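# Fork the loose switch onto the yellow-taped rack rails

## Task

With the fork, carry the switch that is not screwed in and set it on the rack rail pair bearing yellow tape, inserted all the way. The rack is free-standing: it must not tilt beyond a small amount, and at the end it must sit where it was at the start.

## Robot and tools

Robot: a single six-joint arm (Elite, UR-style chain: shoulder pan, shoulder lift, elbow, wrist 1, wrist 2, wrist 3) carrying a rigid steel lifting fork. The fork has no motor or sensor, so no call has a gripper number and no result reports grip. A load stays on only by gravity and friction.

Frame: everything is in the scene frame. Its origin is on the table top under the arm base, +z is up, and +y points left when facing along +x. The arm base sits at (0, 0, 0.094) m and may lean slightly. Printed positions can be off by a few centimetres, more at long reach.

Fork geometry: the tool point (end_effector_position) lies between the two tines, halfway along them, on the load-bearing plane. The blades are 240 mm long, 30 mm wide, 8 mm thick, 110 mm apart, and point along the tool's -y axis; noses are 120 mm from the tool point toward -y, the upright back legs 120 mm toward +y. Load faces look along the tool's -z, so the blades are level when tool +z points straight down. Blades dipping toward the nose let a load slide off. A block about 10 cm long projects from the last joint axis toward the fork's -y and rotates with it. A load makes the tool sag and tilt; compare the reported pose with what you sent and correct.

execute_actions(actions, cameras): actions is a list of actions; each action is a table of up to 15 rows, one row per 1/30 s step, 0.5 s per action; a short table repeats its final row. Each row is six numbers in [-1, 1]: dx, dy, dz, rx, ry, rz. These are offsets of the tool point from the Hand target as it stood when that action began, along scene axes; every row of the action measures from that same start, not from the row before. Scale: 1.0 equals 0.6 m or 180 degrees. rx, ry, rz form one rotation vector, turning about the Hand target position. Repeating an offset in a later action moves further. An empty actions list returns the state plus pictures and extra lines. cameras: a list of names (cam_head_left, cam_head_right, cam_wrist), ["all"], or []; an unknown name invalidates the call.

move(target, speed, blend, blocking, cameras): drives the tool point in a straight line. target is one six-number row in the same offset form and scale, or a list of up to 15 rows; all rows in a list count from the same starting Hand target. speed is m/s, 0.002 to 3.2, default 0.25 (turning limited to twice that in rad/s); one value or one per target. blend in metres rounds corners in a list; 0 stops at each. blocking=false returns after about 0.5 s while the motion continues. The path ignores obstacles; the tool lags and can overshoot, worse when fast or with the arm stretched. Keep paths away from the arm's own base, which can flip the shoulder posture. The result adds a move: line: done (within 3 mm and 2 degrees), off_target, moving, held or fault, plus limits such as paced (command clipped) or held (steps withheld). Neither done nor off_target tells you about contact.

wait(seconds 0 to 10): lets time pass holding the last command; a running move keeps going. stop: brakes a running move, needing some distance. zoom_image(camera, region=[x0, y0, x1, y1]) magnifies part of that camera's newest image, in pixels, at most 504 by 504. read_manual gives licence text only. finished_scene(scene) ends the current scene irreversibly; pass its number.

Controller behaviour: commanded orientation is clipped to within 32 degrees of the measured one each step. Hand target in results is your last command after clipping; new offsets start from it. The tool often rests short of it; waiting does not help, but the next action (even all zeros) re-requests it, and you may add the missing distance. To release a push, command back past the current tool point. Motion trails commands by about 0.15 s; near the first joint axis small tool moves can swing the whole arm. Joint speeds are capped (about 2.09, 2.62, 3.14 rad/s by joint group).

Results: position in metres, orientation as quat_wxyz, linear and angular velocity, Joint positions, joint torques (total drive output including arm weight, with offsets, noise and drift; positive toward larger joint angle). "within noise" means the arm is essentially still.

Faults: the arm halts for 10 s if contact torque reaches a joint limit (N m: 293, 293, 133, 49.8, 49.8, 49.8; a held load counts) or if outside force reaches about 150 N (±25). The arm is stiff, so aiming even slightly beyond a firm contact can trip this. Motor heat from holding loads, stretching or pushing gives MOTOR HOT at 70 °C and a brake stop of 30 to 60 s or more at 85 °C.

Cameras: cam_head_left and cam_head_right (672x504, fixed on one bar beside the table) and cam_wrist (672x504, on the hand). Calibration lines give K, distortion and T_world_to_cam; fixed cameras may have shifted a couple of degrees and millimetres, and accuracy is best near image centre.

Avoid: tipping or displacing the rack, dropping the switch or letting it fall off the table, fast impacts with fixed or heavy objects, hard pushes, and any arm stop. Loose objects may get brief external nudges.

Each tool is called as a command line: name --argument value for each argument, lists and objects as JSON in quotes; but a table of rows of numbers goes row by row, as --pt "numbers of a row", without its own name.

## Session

execute_actions --actions '[]'

zoom_image --camera "cam_head_right" --region '[280, 70, 480, 280]'

Scene clock: 0.00 s.
end_effector_position=(+0.3721, -0.1179, +0.2683) end_effector_quat_wxyz=(-0.171, +0.978, -0.115, +0.012)
Joint positions: [1.982 -1.736 2.436 -1.964 -1.402 0.575]
Joint velocities: within noise
Joint torques (N m): no reading
Hand target: +0.3721, -0.1179, +0.2683; -0.171, +0.978, -0.115, +0.012
camera_calibration:
cam_wrist: T_world_to_cam=[[0.971635, -0.232132, -0.0451733, -0.367249], [-0.231942, -0.972683, 0.00947392, -0.159603], [-0.0461385, 0.00127239, -0.998934, 0.379723], [0, 0, 0, 1]] pos_world=[0.337333, -0.240977, 0.364241]

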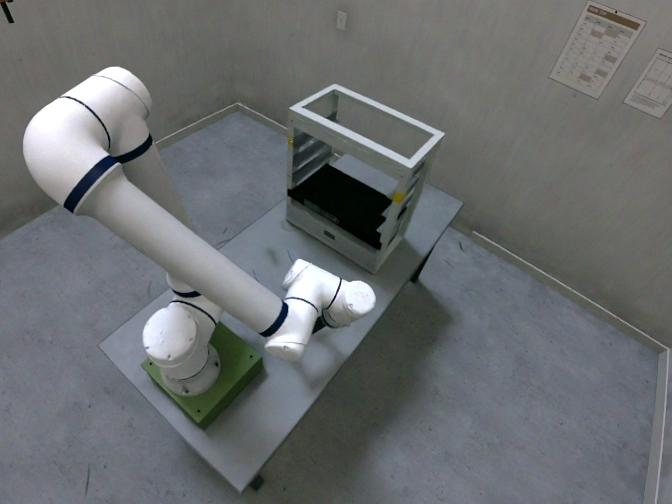

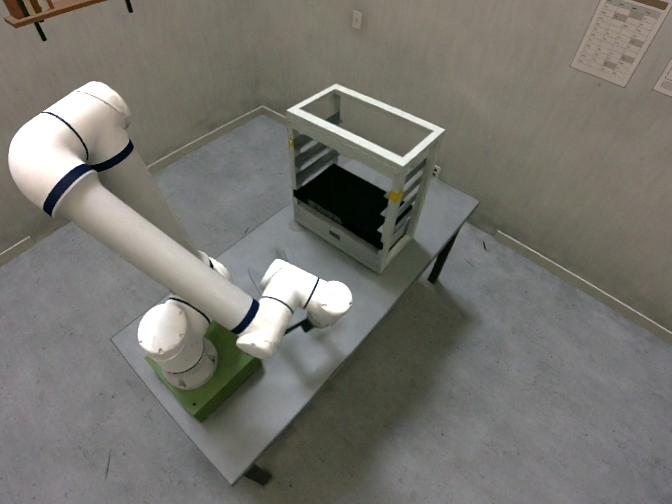

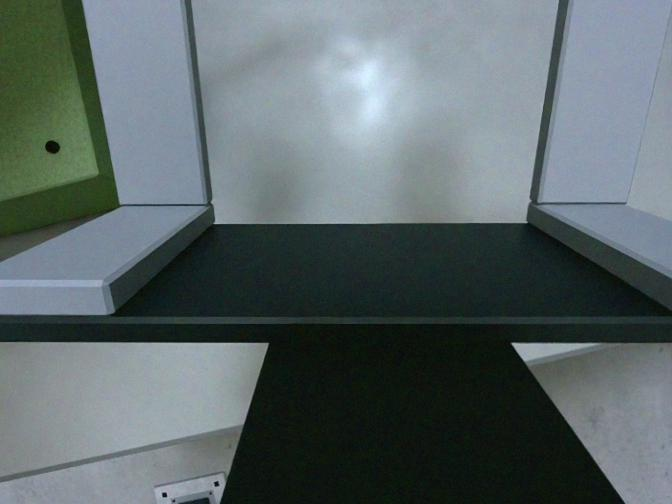

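Scaled by 2.400.

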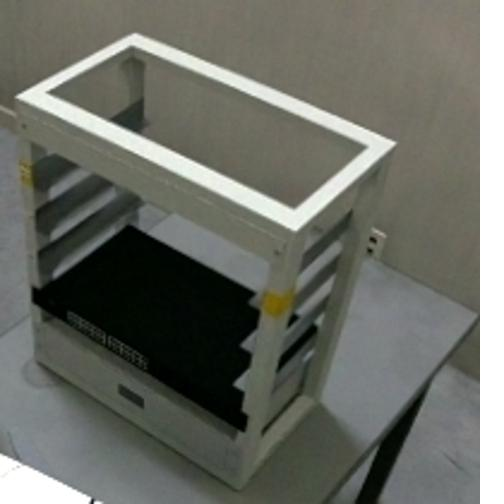

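zoom_image --camera "cam_head_left" --region '[275, 80, 375, 180]'

zoom_image --camera "cam_head_left" --region '[275, 170, 395, 290]'

zoom_image --camera "cam_head_left" --region '[350, 110, 450, 280]'

zoom_image --camera "cam_head_right" --region '[280, 80, 380, 200]'

zoom_image --camera "cam_head_right" --region '[355, 110, 455, 280]'

Scaled by 5.040.

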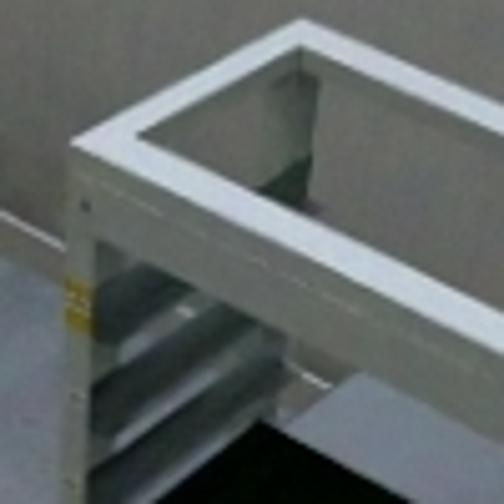

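Scaled by 4.200.

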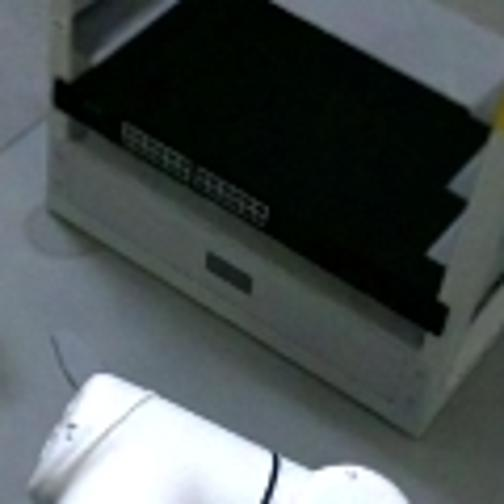

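Scaled by 2.965.

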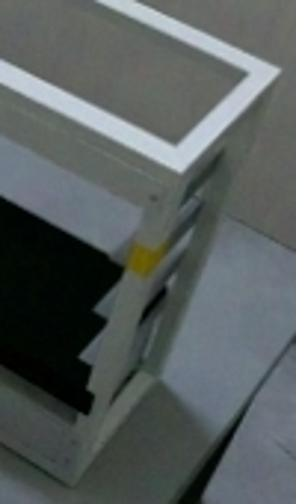

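Scaled by 4.200.

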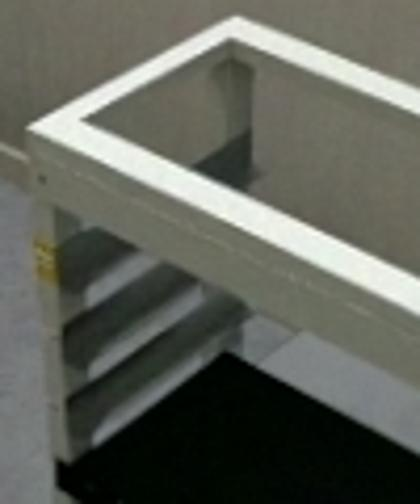

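Scaled by 2.965.

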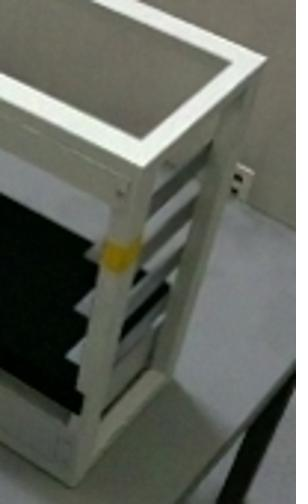

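move --target '[0.2133, 0.4467, 0.3867, -0.0789, 0.0877, -0.4106]' --speed 0.5

move --target '[0.1, 0.1667, -0.0667, 0, -0.3611, 0]' --speed 0.5 --cameras '["cam_wrist"]'

zoom_image --camera "cam_wrist" --region '[200, 0, 550, 230]'

Scene clock: 52.97 s.
end_effector_position=(+0.5001, +0.1501, +0.5003) end_effector_quat_wxyz=(+0.000, +0.719, -0.695, +0.000)
Joint positions: [3.083 -2.167 2.17 -1.56 -1.566 3.003]
Joint torques (N m): [8.72 10.52 -102.64 -5.5 -1.97 3.38]
Hand target: +0.5001, +0.1501, +0.5003; +0.000, +0.719, -0.695, +0.000
Off the commanded pose: 0.000 m, 0 deg.
move: done

Scene clock: 55.37 s.
end_effector_position=(+0.5601, +0.2501, +0.4603) end_effector_quat_wxyz=(-0.373, +0.606, -0.587, +0.386)
Joint positions: [3.438 -1.427 2.74 -3.992 -1.793 3.225]
Joint torques (N m): [9.78 -24.02 -46.72 -13.16 -2.96 -2.32]
Hand target: +0.5601, +0.2501, +0.4603; -0.373, +0.606, -0.587, +0.386
Off the commanded pose: 0.000 m, 0 deg.
move: done
camera_calibration:
cam_wrist: T_world_to_cam=[[0.0323274, -0.999452, 0.00717066, 0.238142], [-0.710677, -0.0280304, -0.702959, 0.599963], [0.702775, 0.0176288, -0.711194, 0.0237799], [0, 0, 0, 1]] pos_world=[0.40197, 0.254409, 0.436954]
Images, in order (width x height): cam_wrist 672x504.

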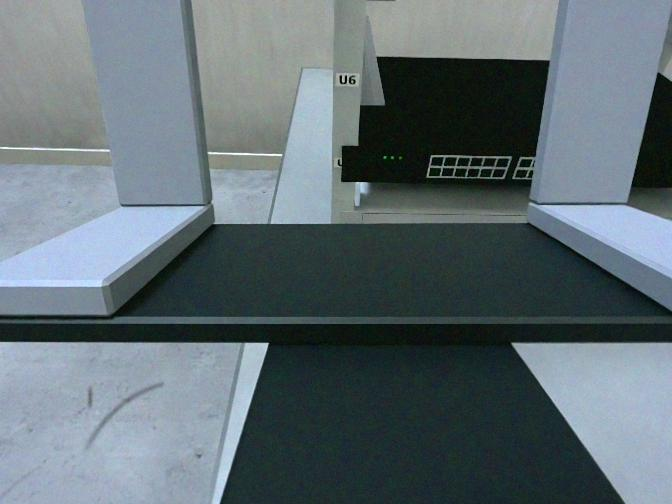

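Scaled by 1.440.

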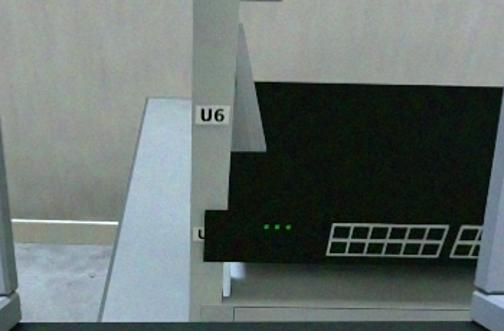

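move --target '[0.0333, -0.8333, 0, 0, 0, 0]' --speed 0.5 --cameras '["all"]'

zoom_image --camera "cam_wrist" --region '[200, 0, 550, 230]'

Scene clock: 70.43 s.
end_effector_position=(+0.5628, +0.1532, +0.4609) end_effector_quat_wxyz=(-0.366, +0.593, -0.599, +0.394)
Joint positions: [3.111 -1.488 2.844 -4.049 -1.537 3.1]
Joint torques (N m): [9.8 -15.76 -44.37 -8.2 -2.13 3.71]
Hand target: +0.5628, +0.1532, +0.4609; -0.366, +0.593, -0.599, +0.394 (not the last commanded pose)
Off the commanded pose: 0.403 m, 2 deg.
move: held (a check stopped the path); limits=held
pose unreachable: on one or more control steps of this call, first in action 0 (counted from 0), an arm could not follow its commanded pose, so it was not sent that pose on those steps. It may still have moved: this result reports where it is.
cause: moving toward the commanded pose would bring two parts of the arm too close to each other (joints 3 (elbow) and 4 (wrist 1) lie between them).
camera_calibration:
cam_wrist: T_world_to_cam=[[-0.00982702, -0.99993, 0.00665181, 0.165099], [-0.709599, 0.00228653, -0.704602, 0.595071], [0.704537, -0.0116443, -0.709572, 0.0267222], [0, 0, 0, 1]] pos_world=[0.405057, 0.164037, 0.437151]

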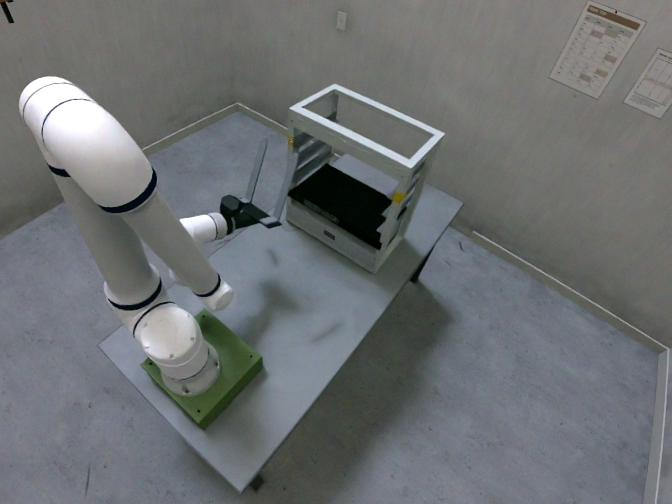

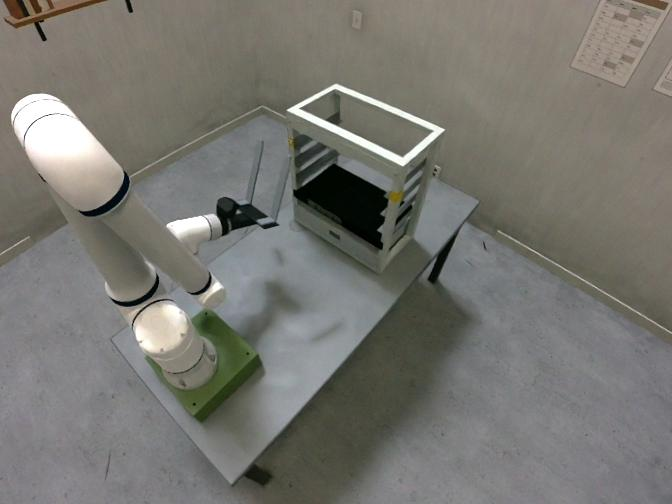

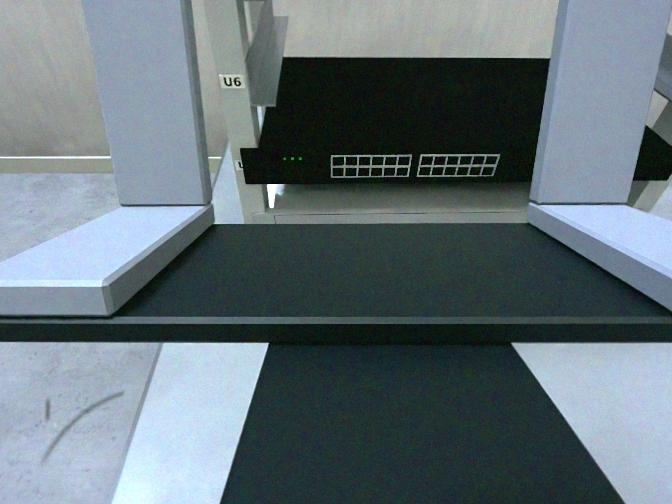

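Scaled by 1.440.

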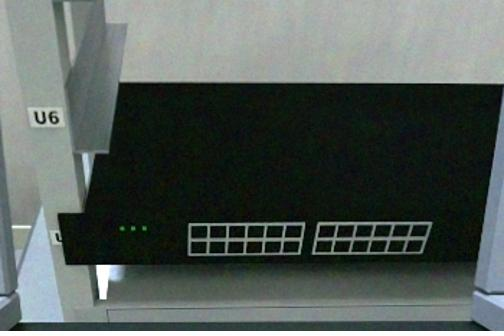

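move --pt "0.03 0.0 0.0 0.0102 0.3615 0.0079" --pt "0.0787 -0.2387 -0.2182 0.0102 0.3615 0.0079" --speed 0.5 --blend '[0.03, 0]'

move --target '[0.3166, 0.0055, 0, 0, 0, 0]' --speed 0.2 --cameras '["all"]'

zoom_image --camera "cam_wrist" --region '[190, 0, 380, 120]'

zoom_image --camera "cam_wrist" --region '[370, 0, 560, 120]'

Scene clock: 103.23 s.
end_effector_position=(+0.6099, +0.0102, +0.3301) end_effector_quat_wxyz=(+0.000, +0.714, -0.701, +0.000)
Joint positions: [2.807 -1.902 2.349 -2.004 -1.569 2.742]
Joint torques (N m): [-22.39 -9.37 -69.41 -10.16 1.86 -2.48]
Hand target: +0.6100, +0.0100, +0.3300; +0.000, +0.714, -0.701, +0.000
Off the commanded pose: 0.000 m, 0 deg.
move: done

Scene clock: 104.83 s.
end_effector_position=(+0.7997, +0.0133, +0.3300) end_effector_quat_wxyz=(+0.000, +0.714, -0.701, +0.000)
Joint positions: [2.925 -1.54 2.058 -2.075 -1.568 2.86]
Joint torques (N m): [6.86 -49.05 -91.98 -5.33 -1.76 3.29]
Hand target: +0.7999, +0.0133, +0.3300; +0.000, +0.714, -0.701, +0.000
Off the commanded pose: 0.000 m, 0 deg.
move: done
camera_calibration:
cam_wrist: T_world_to_cam=[[0.00540496, -0.999632, -0.0266002, 0.0272605], [-0.938003, -0.0142877, 0.346334, 0.507392], [-0.346586, 0.0230791, -0.937734, 0.680654], [0, 0, 0, 1]] pos_world=[0.711693, 0.018791, 0.46327]

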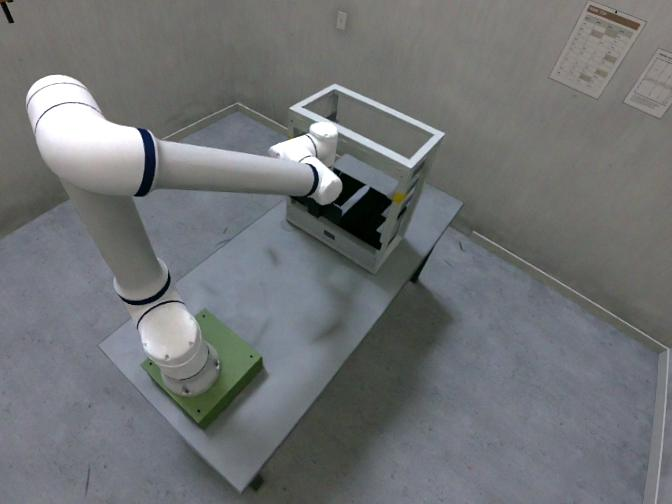

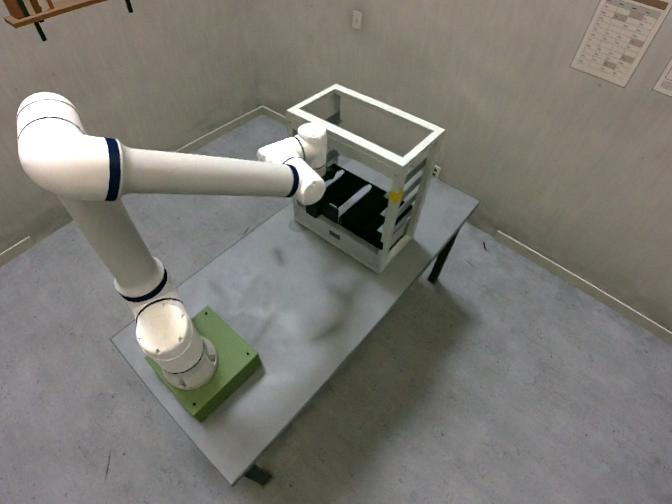

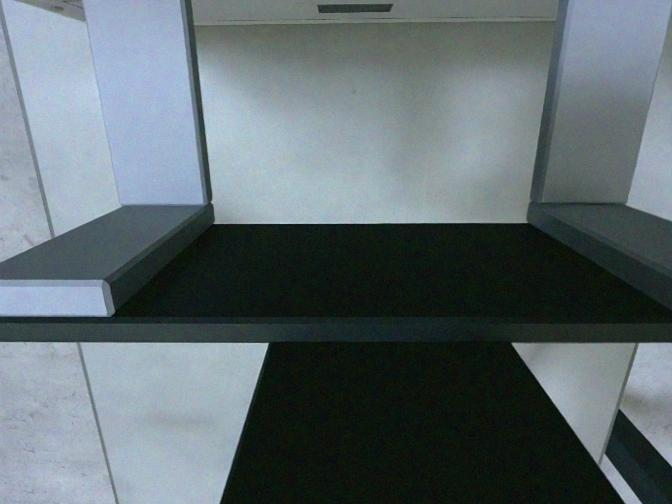

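Scaled by 2.653.

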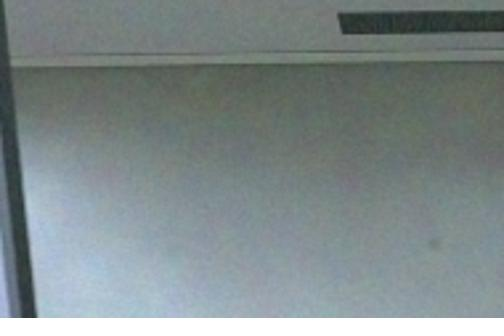

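Scaled by 2.653.

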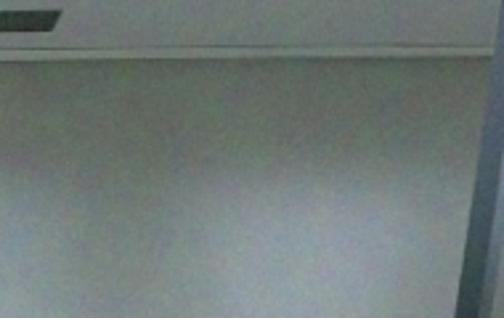

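move --pt "-0.3163 -0.0085 0 0 0 0" --pt "-0.2997 -0.0085 -0.29 0 0 0" --speed 0.25 --cameras '["all"]'

zoom_image --camera "cam_head_right" --region '[270, 150, 400, 280]'

zoom_image --camera "cam_head_left" --region '[270, 150, 400, 280]'

Scene clock: 128.07 s.
end_effector_position=(+0.6201, +0.0082, +0.1561) end_effector_quat_wxyz=(+0.000, +0.714, -0.701, +0.000)
Joint positions: [2.812 -1.608 2.527 -2.476 -1.569 2.747]
Joint torques (N m): [9.44 -23.27 -46.69 -10.19 1.97 3.54]
Hand target: +0.6201, +0.0082, +0.1560; +0.000, +0.714, -0.701, +0.000
Off the commanded pose: 0.000 m, 0 deg.
move: done
camera_calibration:
cam_wrist: T_world_to_cam=[[0.0054025, -0.999632, -0.0266018, 0.0185091], [-0.937958, -0.0142889, 0.346454, 0.399024], [-0.346706, 0.0230797, -0.93769, 0.455503], [0, 0, 0, 1]] pos_world=[0.532093, 0.013691, 0.28937]

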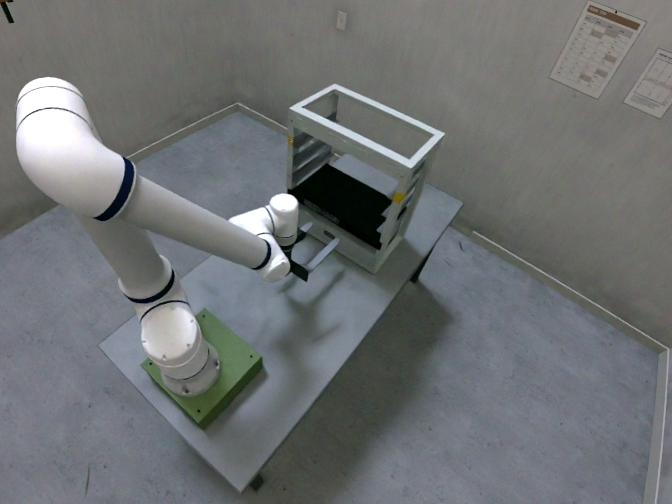

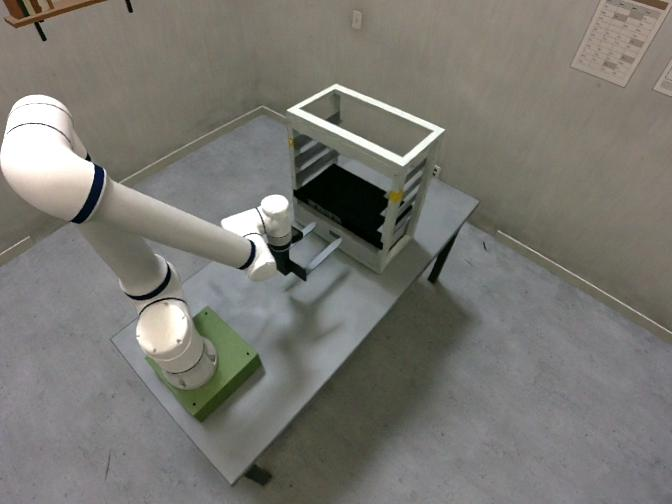

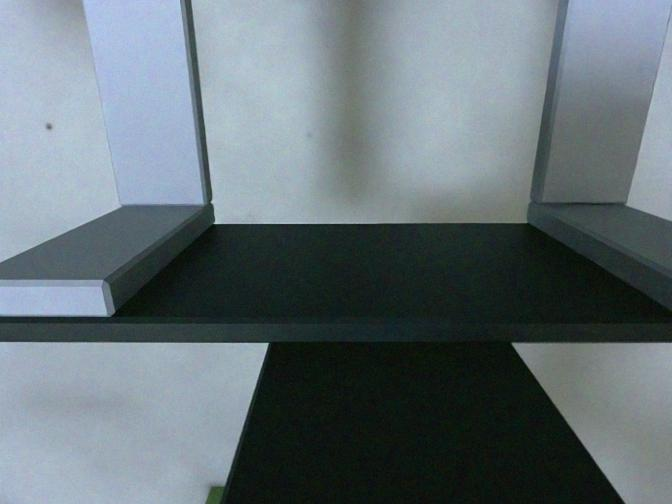

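Scaled by 3.877.

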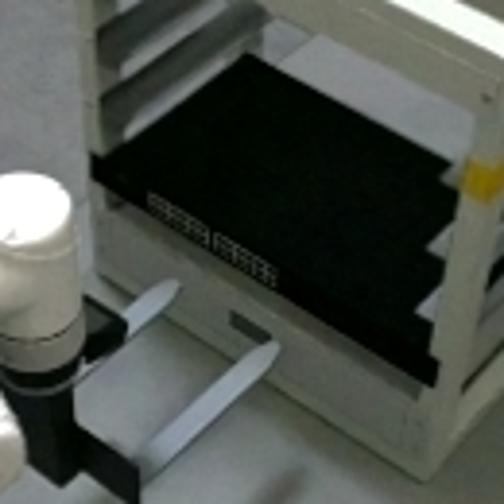

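Scaled by 3.877.

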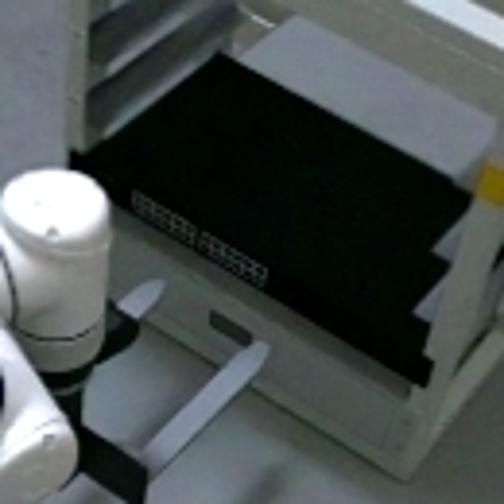

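zoom_image --camera "cam_head_right" --region '[325, 205, 385, 265]'

Scaled by 8.400.

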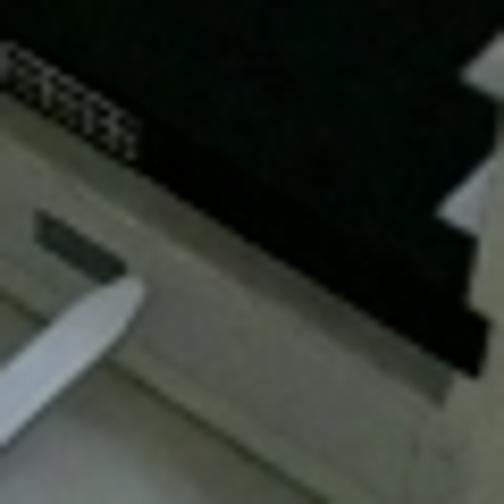

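move --target '[0.05, 0.001, 0.0115, 0, 0, 0]' --speed 0.08 --cameras '["cam_head_left", "cam_head_right", "cam_wrist"]'

Scene clock: 155.70 s.
end_effector_position=(+0.6499, +0.0088, +0.1628) end_effector_quat_wxyz=(+0.000, +0.714, -0.701, +0.000)
Joint positions: [2.836 -1.568 2.471 -2.459 -1.569 2.772]
Joint torques (N m): [9.85 -30.37 -73.25 -5.25 0.64 3.44]
Hand target: +0.6501, +0.0088, +0.1629; +0.000, +0.714, -0.701, +0.000
Off the commanded pose: 0.000 m, 0 deg.
move: done
camera_calibration:
cam_wrist: T_world_to_cam=[[0.00540496, -0.999632, -0.0266002, 0.0191269], [-0.938003, -0.0142877, 0.346334, 0.424688], [-0.346586, 0.0230791, -0.937734, 0.472144], [0, 0, 0, 1]] pos_world=[0.561893, 0.014291, 0.29617]

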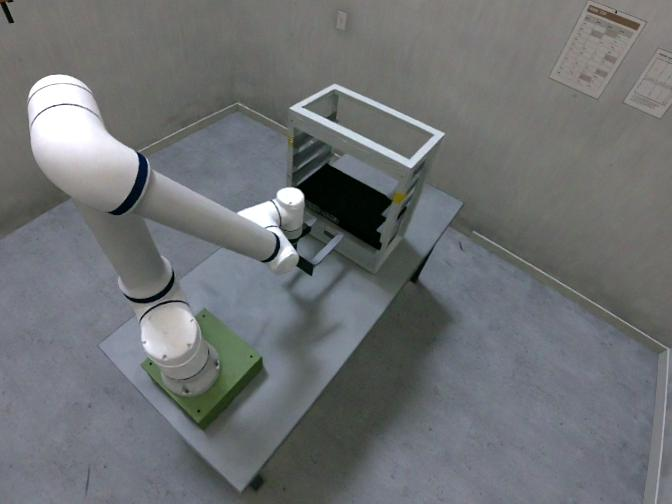

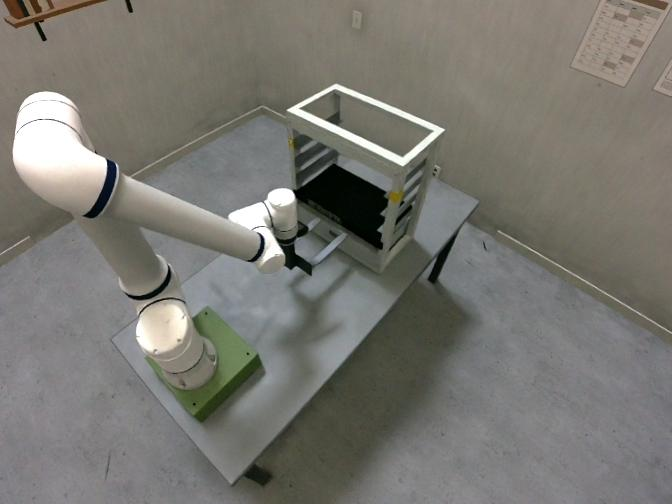

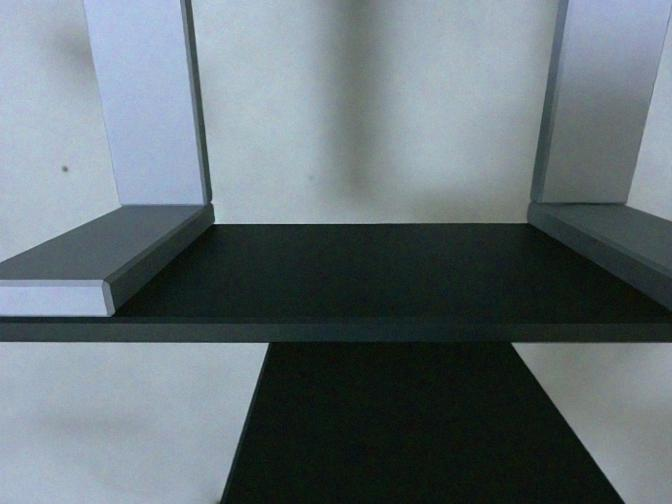

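zoom_image --camera "cam_head_right" --region '[270, 170, 420, 290]'

zoom_image --camera "cam_head_left" --region '[270, 170, 420, 290]'

Scaled by 3.360.

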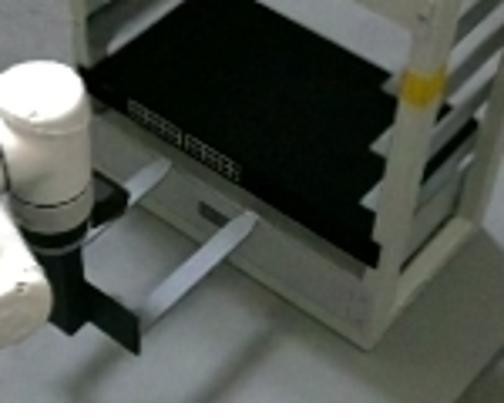

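Scaled by 3.360.

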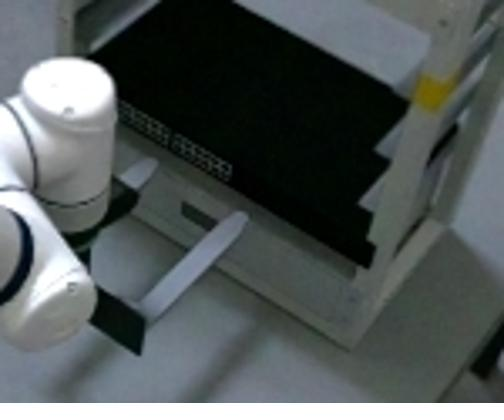

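zoom_image --camera "cam_head_right" --region '[315, 205, 375, 255]'

zoom_image --camera "cam_head_left" --region '[315, 205, 375, 255]'

Scaled by 8.400.

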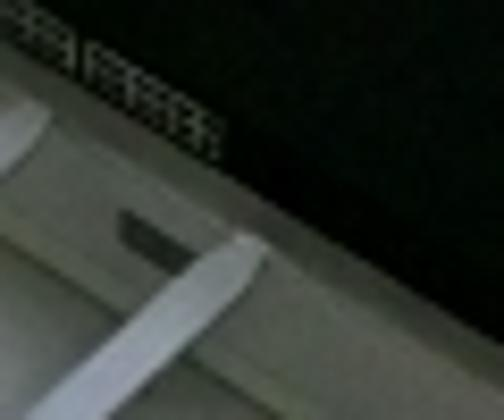

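Scaled by 8.400.

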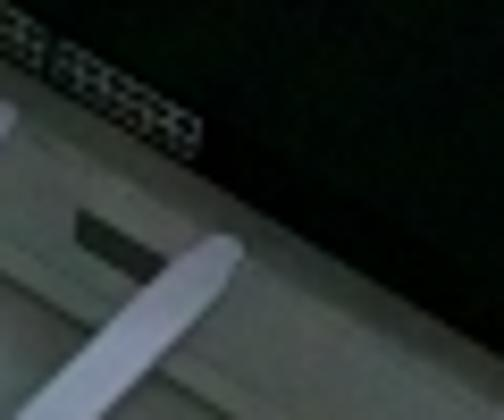

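move --target '[0.0667, 0.0012, 0.001, 0, 0, 0]' --speed 0.06 --cameras '["cam_head_left", "cam_head_right"]'

zoom_image --camera "cam_head_right" --region '[300, 195, 390, 265]'

Scene clock: 179.70 s.
end_effector_position=(+0.6899, +0.0096, +0.1635) end_effector_quat_wxyz=(+0.000, +0.714, -0.701, +0.000)
Joint positions: [2.865 -1.502 2.4 -2.455 -1.569 2.8]
Joint torques (N m): [8.85 -36.71 -71.84 -5.52 1.27 3.51]
Hand target: +0.6901, +0.0095, +0.1635; +0.000, +0.714, -0.701, +0.000
Off the commanded pose: 0.000 m, 0 deg.
move: done
Images, in order (width x height): cam_head_left 672x504, cam_head_right 672x504.

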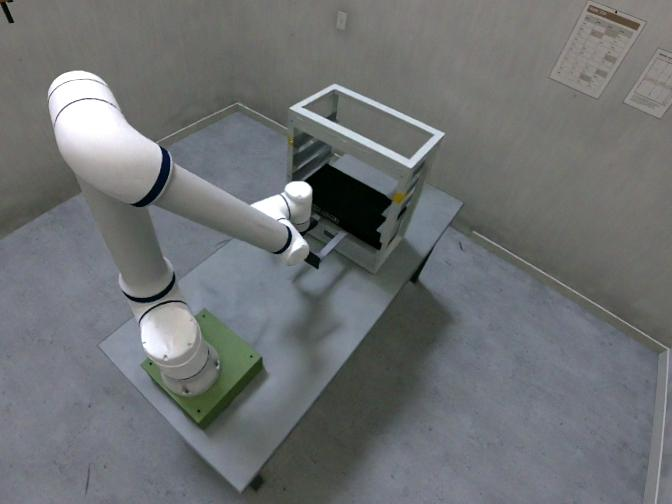

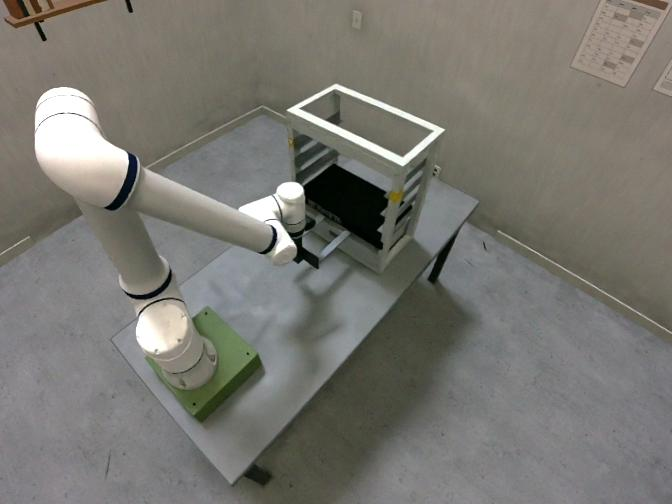

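Scaled by 5.600.

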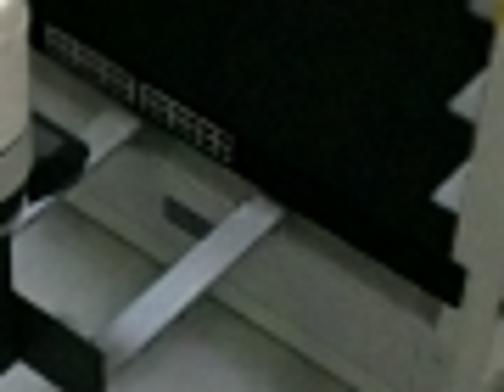

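move --target '[0.2217, 0.0038, 0, 0, 0, 0]' --speed 0.12

move --target '[0, 0, 0.0125, 0, 0, 0]' --speed 0.02

Scene clock: 183.50 s.
end_effector_position=(+0.8230, +0.0118, +0.1635) end_effector_quat_wxyz=(+0.000, +0.714, -0.701, +0.000)
Joint positions: [2.933 -1.308 2.157 -2.406 -1.568 2.868]
Joint torques (N m): [9.71 -60.94 -75.97 -5.67 -0.73 3.43]
Hand target: +0.8232, +0.0118, +0.1635; +0.000, +0.714, -0.701, +0.000
Off the commanded pose: 0.000 m, 0 deg.
move: done

Scene clock: 184.30 s.
end_effector_position=(+0.8232, +0.0118, +0.1708) end_effector_quat_wxyz=(+0.000, +0.714, -0.701, +0.000)
Joint positions: [2.933 -1.318 2.152 -2.391 -1.568 2.868]
Joint torques (N m): [5.59 -91.64 -76.44 -5.38 -1.17 2.77]
Hand target: +0.8232, +0.0118, +0.1710; +0.000, +0.714, -0.701, +0.000
Off the commanded pose: 0.000 m, 0 deg.
move: done

move --target '[0, 0, 0.0067, 0, 0, 0]' --speed 0.02

move --target '[0, 0, 0.0058, 0, 0, 0]' --speed 0.02

Scene clock: 186.63 s.
end_effector_position=(+0.8231, +0.0118, +0.1747) end_effector_quat_wxyz=(+0.000, +0.714, -0.701, +0.000)
Joint positions: [2.933 -1.324 2.15 -2.383 -1.568 2.868]
Joint torques (N m): [-12.96 -104.82 -95.89 -11.24 -0.17 -1.55]
Hand target: +0.8232, +0.0118, +0.1750; +0.000, +0.714, -0.701, +0.000
Off the commanded pose: 0.000 m, 0 deg.
move: done

Scene clock: 187.33 s.
end_effector_position=(+0.8231, +0.0118, +0.1783) end_effector_quat_wxyz=(+0.000, +0.714, -0.701, +0.000)
Joint positions: [2.933 -1.329 2.148 -2.376 -1.568 2.868]
Joint torques (N m): [-12.93 -124.4 -114.77 -19.54 3.68 -1.72]
Hand target: +0.8232, +0.0118, +0.1785; +0.000, +0.714, -0.701, +0.000
Off the commanded pose: 0.000 m, 0 deg.
move: done

move --target '[0, 0, 0.0142, 0, 0, 0]' --speed 0.02 --cameras '["cam_head_left", "cam_head_right"]'

zoom_image --camera "cam_head_right" --region '[270, 160, 420, 280]'

Scene clock: 191.83 s.
end_effector_position=(+0.8232, +0.0118, +0.1868) end_effector_quat_wxyz=(+0.000, +0.714, -0.701, +0.000)
Joint positions: [2.933 -1.341 2.142 -2.358 -1.568 2.868]
Joint torques (N m): [-15.64 -125.4 -114.9 -19.34 3.89 -1.58]
Hand target: +0.8232, +0.0118, +0.1870; +0.000, +0.714, -0.701, +0.000
Off the commanded pose: 0.000 m, 0 deg.
move: done
Images, in order (width x height): cam_head_left 672x504, cam_head_right 672x504.

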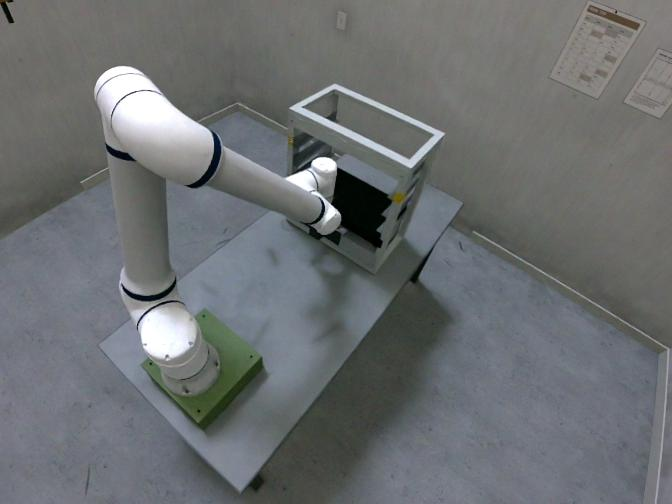

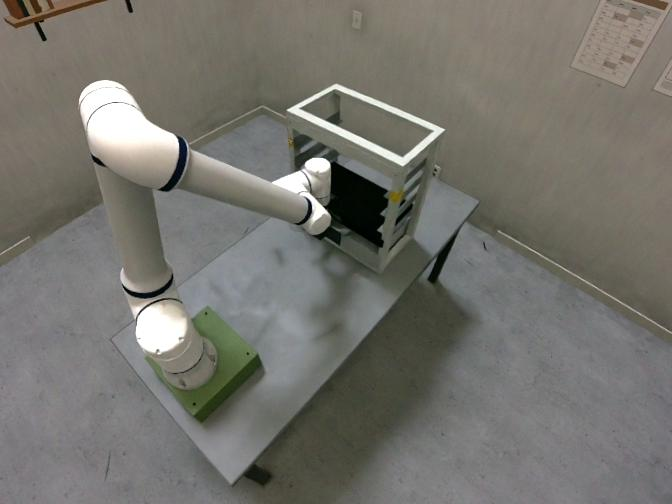

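Scaled by 3.360.

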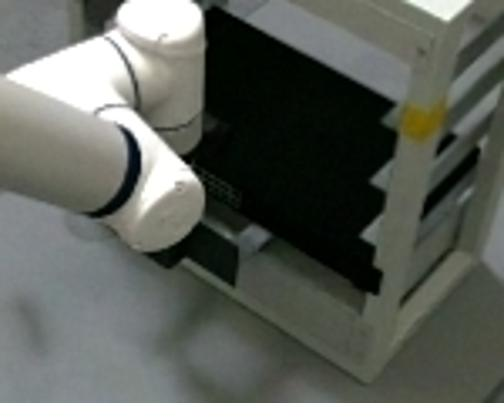

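move --pt "-0.0833 -0.0014 0 0 0 0" --pt "-0.5 -0.0087 0 0 0 0" --speed '[0.05, 0.09]' --blend '[0.01, 0]' --cameras '["cam_head_left", "cam_head_right", "cam_wrist"]'

zoom_image --camera "cam_head_right" --region '[230, 110, 440, 300]'

Scene clock: 200.40 s.
end_effector_position=(+0.5233, +0.0066, +0.1870) end_effector_quat_wxyz=(+0.000, +0.714, -0.701, +0.000)
Joint positions: [2.704 -1.904 2.653 -2.305 -1.571 2.639]
Joint torques (N m): [-21.13 -51.62 -93.2 -18.67 6.14 -2.28]
Hand target: +0.5232, +0.0066, +0.1870; +0.000, +0.714, -0.701, +0.000
Off the commanded pose: 0.000 m, 0 deg.
move: done
camera_calibration:
cam_wrist: T_world_to_cam=[[0.00543703, -0.999634, -0.0265066, 0.0182093], [-0.937969, -0.0142875, 0.346423, 0.297515], [-0.346675, 0.0229788, -0.937704, 0.450946], [0, 0, 0, 1]] pos_world=[0.435293, 0.0120912, 0.32027]

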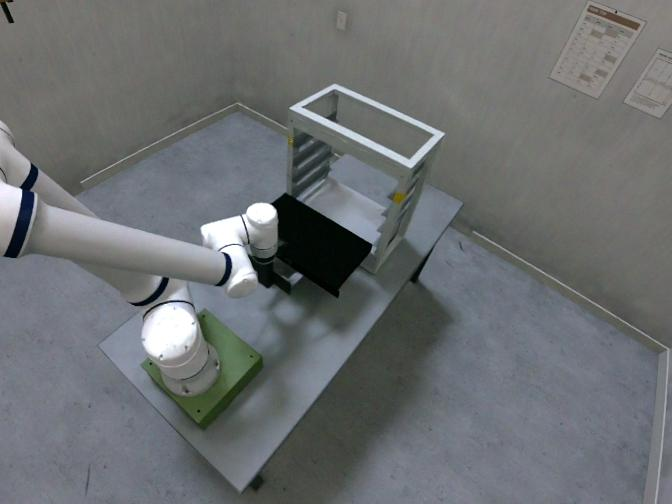

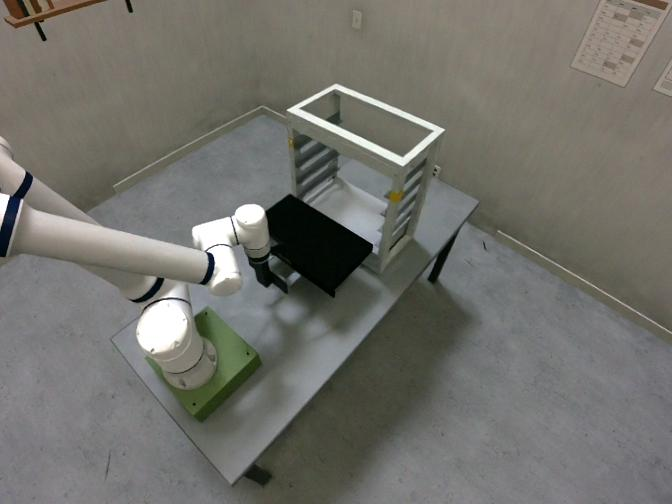

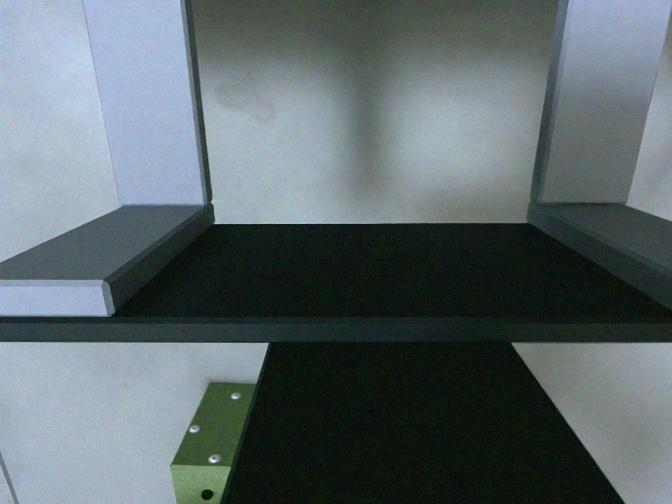

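Scaled by 2.400.

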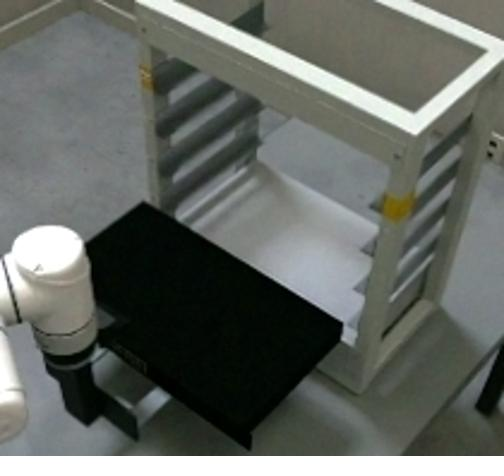

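move --target '[0, 0, 0.4467, 0, 0, 0]' --speed 0.1 --cameras '["cam_head_left", "cam_head_right"]'

zoom_image --camera "cam_head_right" --region '[240, 70, 450, 280]'

zoom_image --camera "cam_head_left" --region '[240, 70, 450, 280]'

Scene clock: 208.63 s.
end_effector_position=(+0.5232, +0.0066, +0.4548) end_effector_quat_wxyz=(+0.000, +0.714, -0.701, +0.000)
Joint positions: [2.704 -2.173 2.254 -1.638 -1.571 2.639]
Joint torques (N m): [-21.78 -40.46 -146.71 -18.29 3.38 -2.38]
Hand target: +0.5232, +0.0066, +0.4550; +0.000, +0.714, -0.701, +0.000
Off the commanded pose: 0.000 m, 0 deg.
move: done
Images, in order (width x height): cam_head_left 672x504, cam_head_right 672x504.

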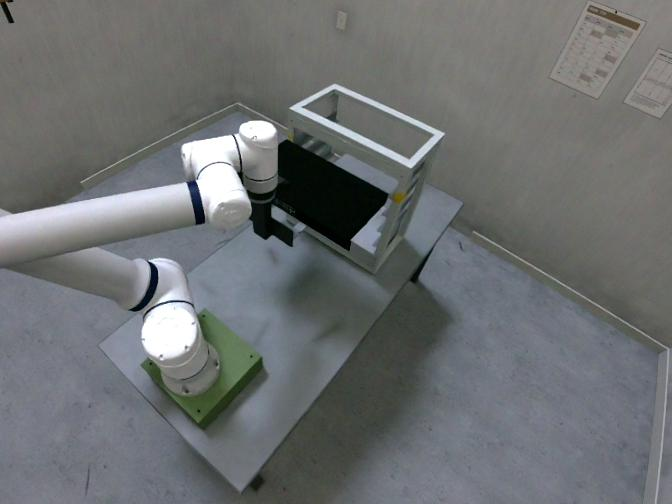

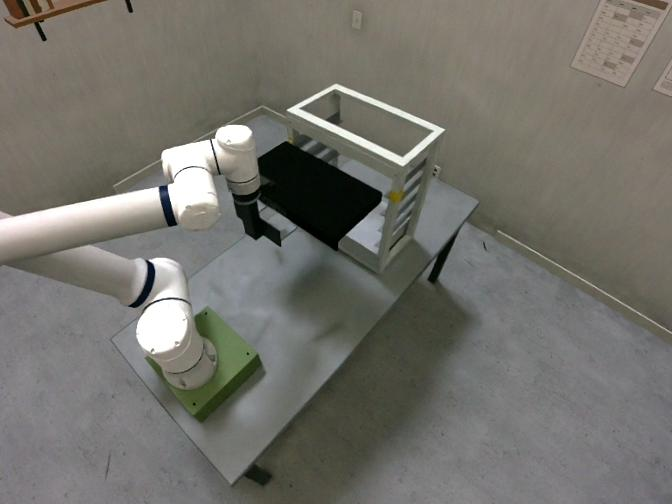

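Scaled by 2.400.

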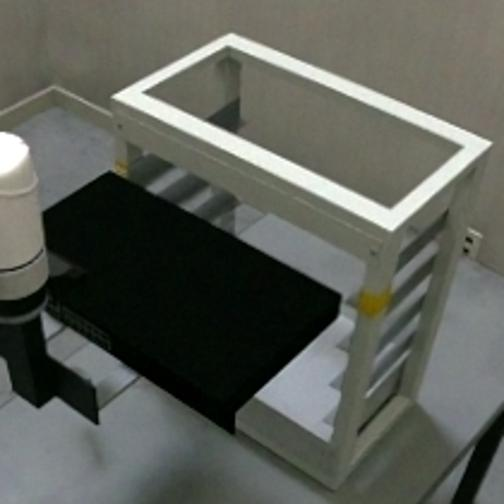

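Scaled by 2.400.

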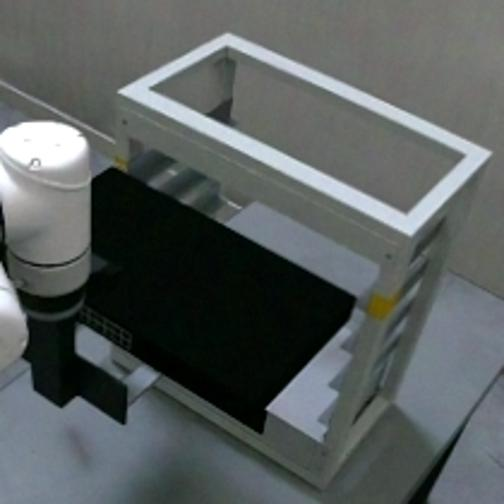

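move --target '[0.1667, 0.0029, 0, 0, 0, 0]' --speed 0.08 --cameras '["cam_head_left", "cam_head_right"]'

zoom_image --camera "cam_head_right" --region '[240, 70, 450, 280]'

zoom_image --camera "cam_head_left" --region '[240, 70, 450, 280]'

Scene clock: 216.43 s.
end_effector_position=(+0.6230, +0.0084, +0.4550) end_effector_quat_wxyz=(+0.000, +0.714, -0.701, +0.000)
Joint positions: [2.814 -1.953 2.149 -1.753 -1.569 2.749]
Joint torques (N m): [10.31 -34.39 -144.8 -24.13 2.12 3.61]
Hand target: +0.6232, +0.0083, +0.4550; +0.000, +0.714, -0.701, +0.000
Off the commanded pose: 0.000 m, 0 deg.
move: done
Images, in order (width x height): cam_head_left 672x504, cam_head_right 672x504.

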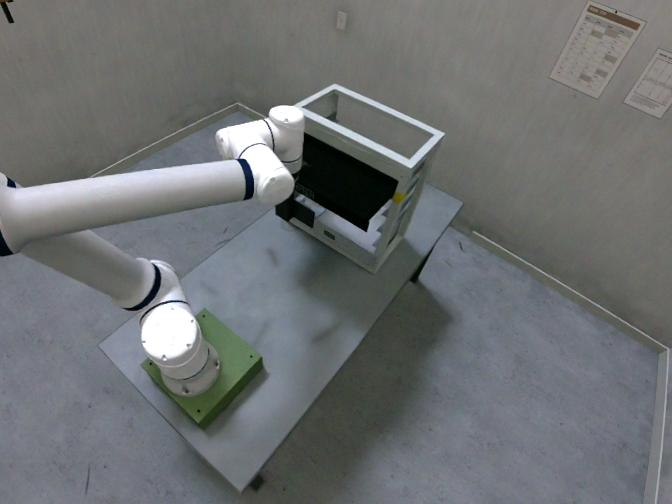

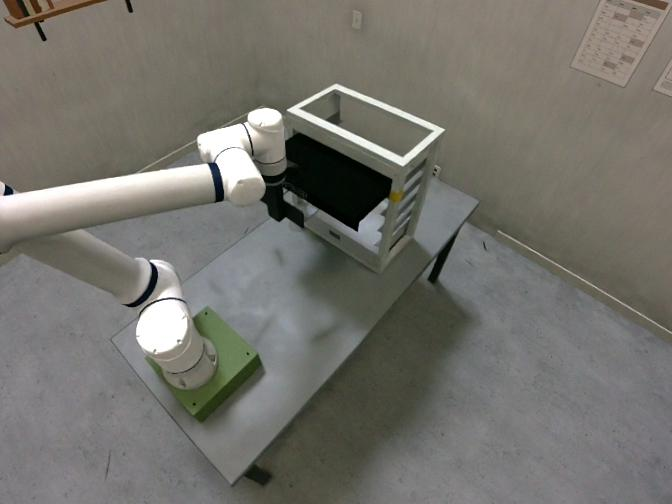

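Scaled by 2.400.

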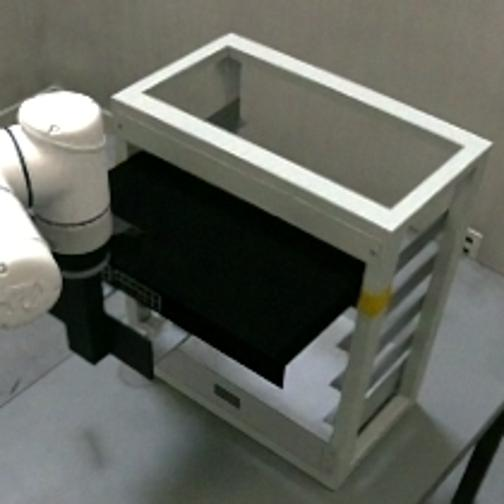

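Scaled by 2.400.

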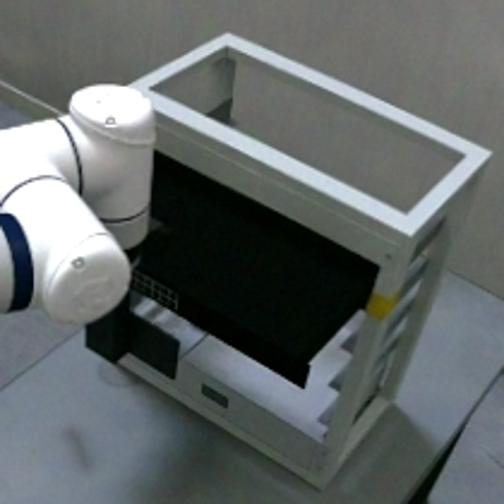

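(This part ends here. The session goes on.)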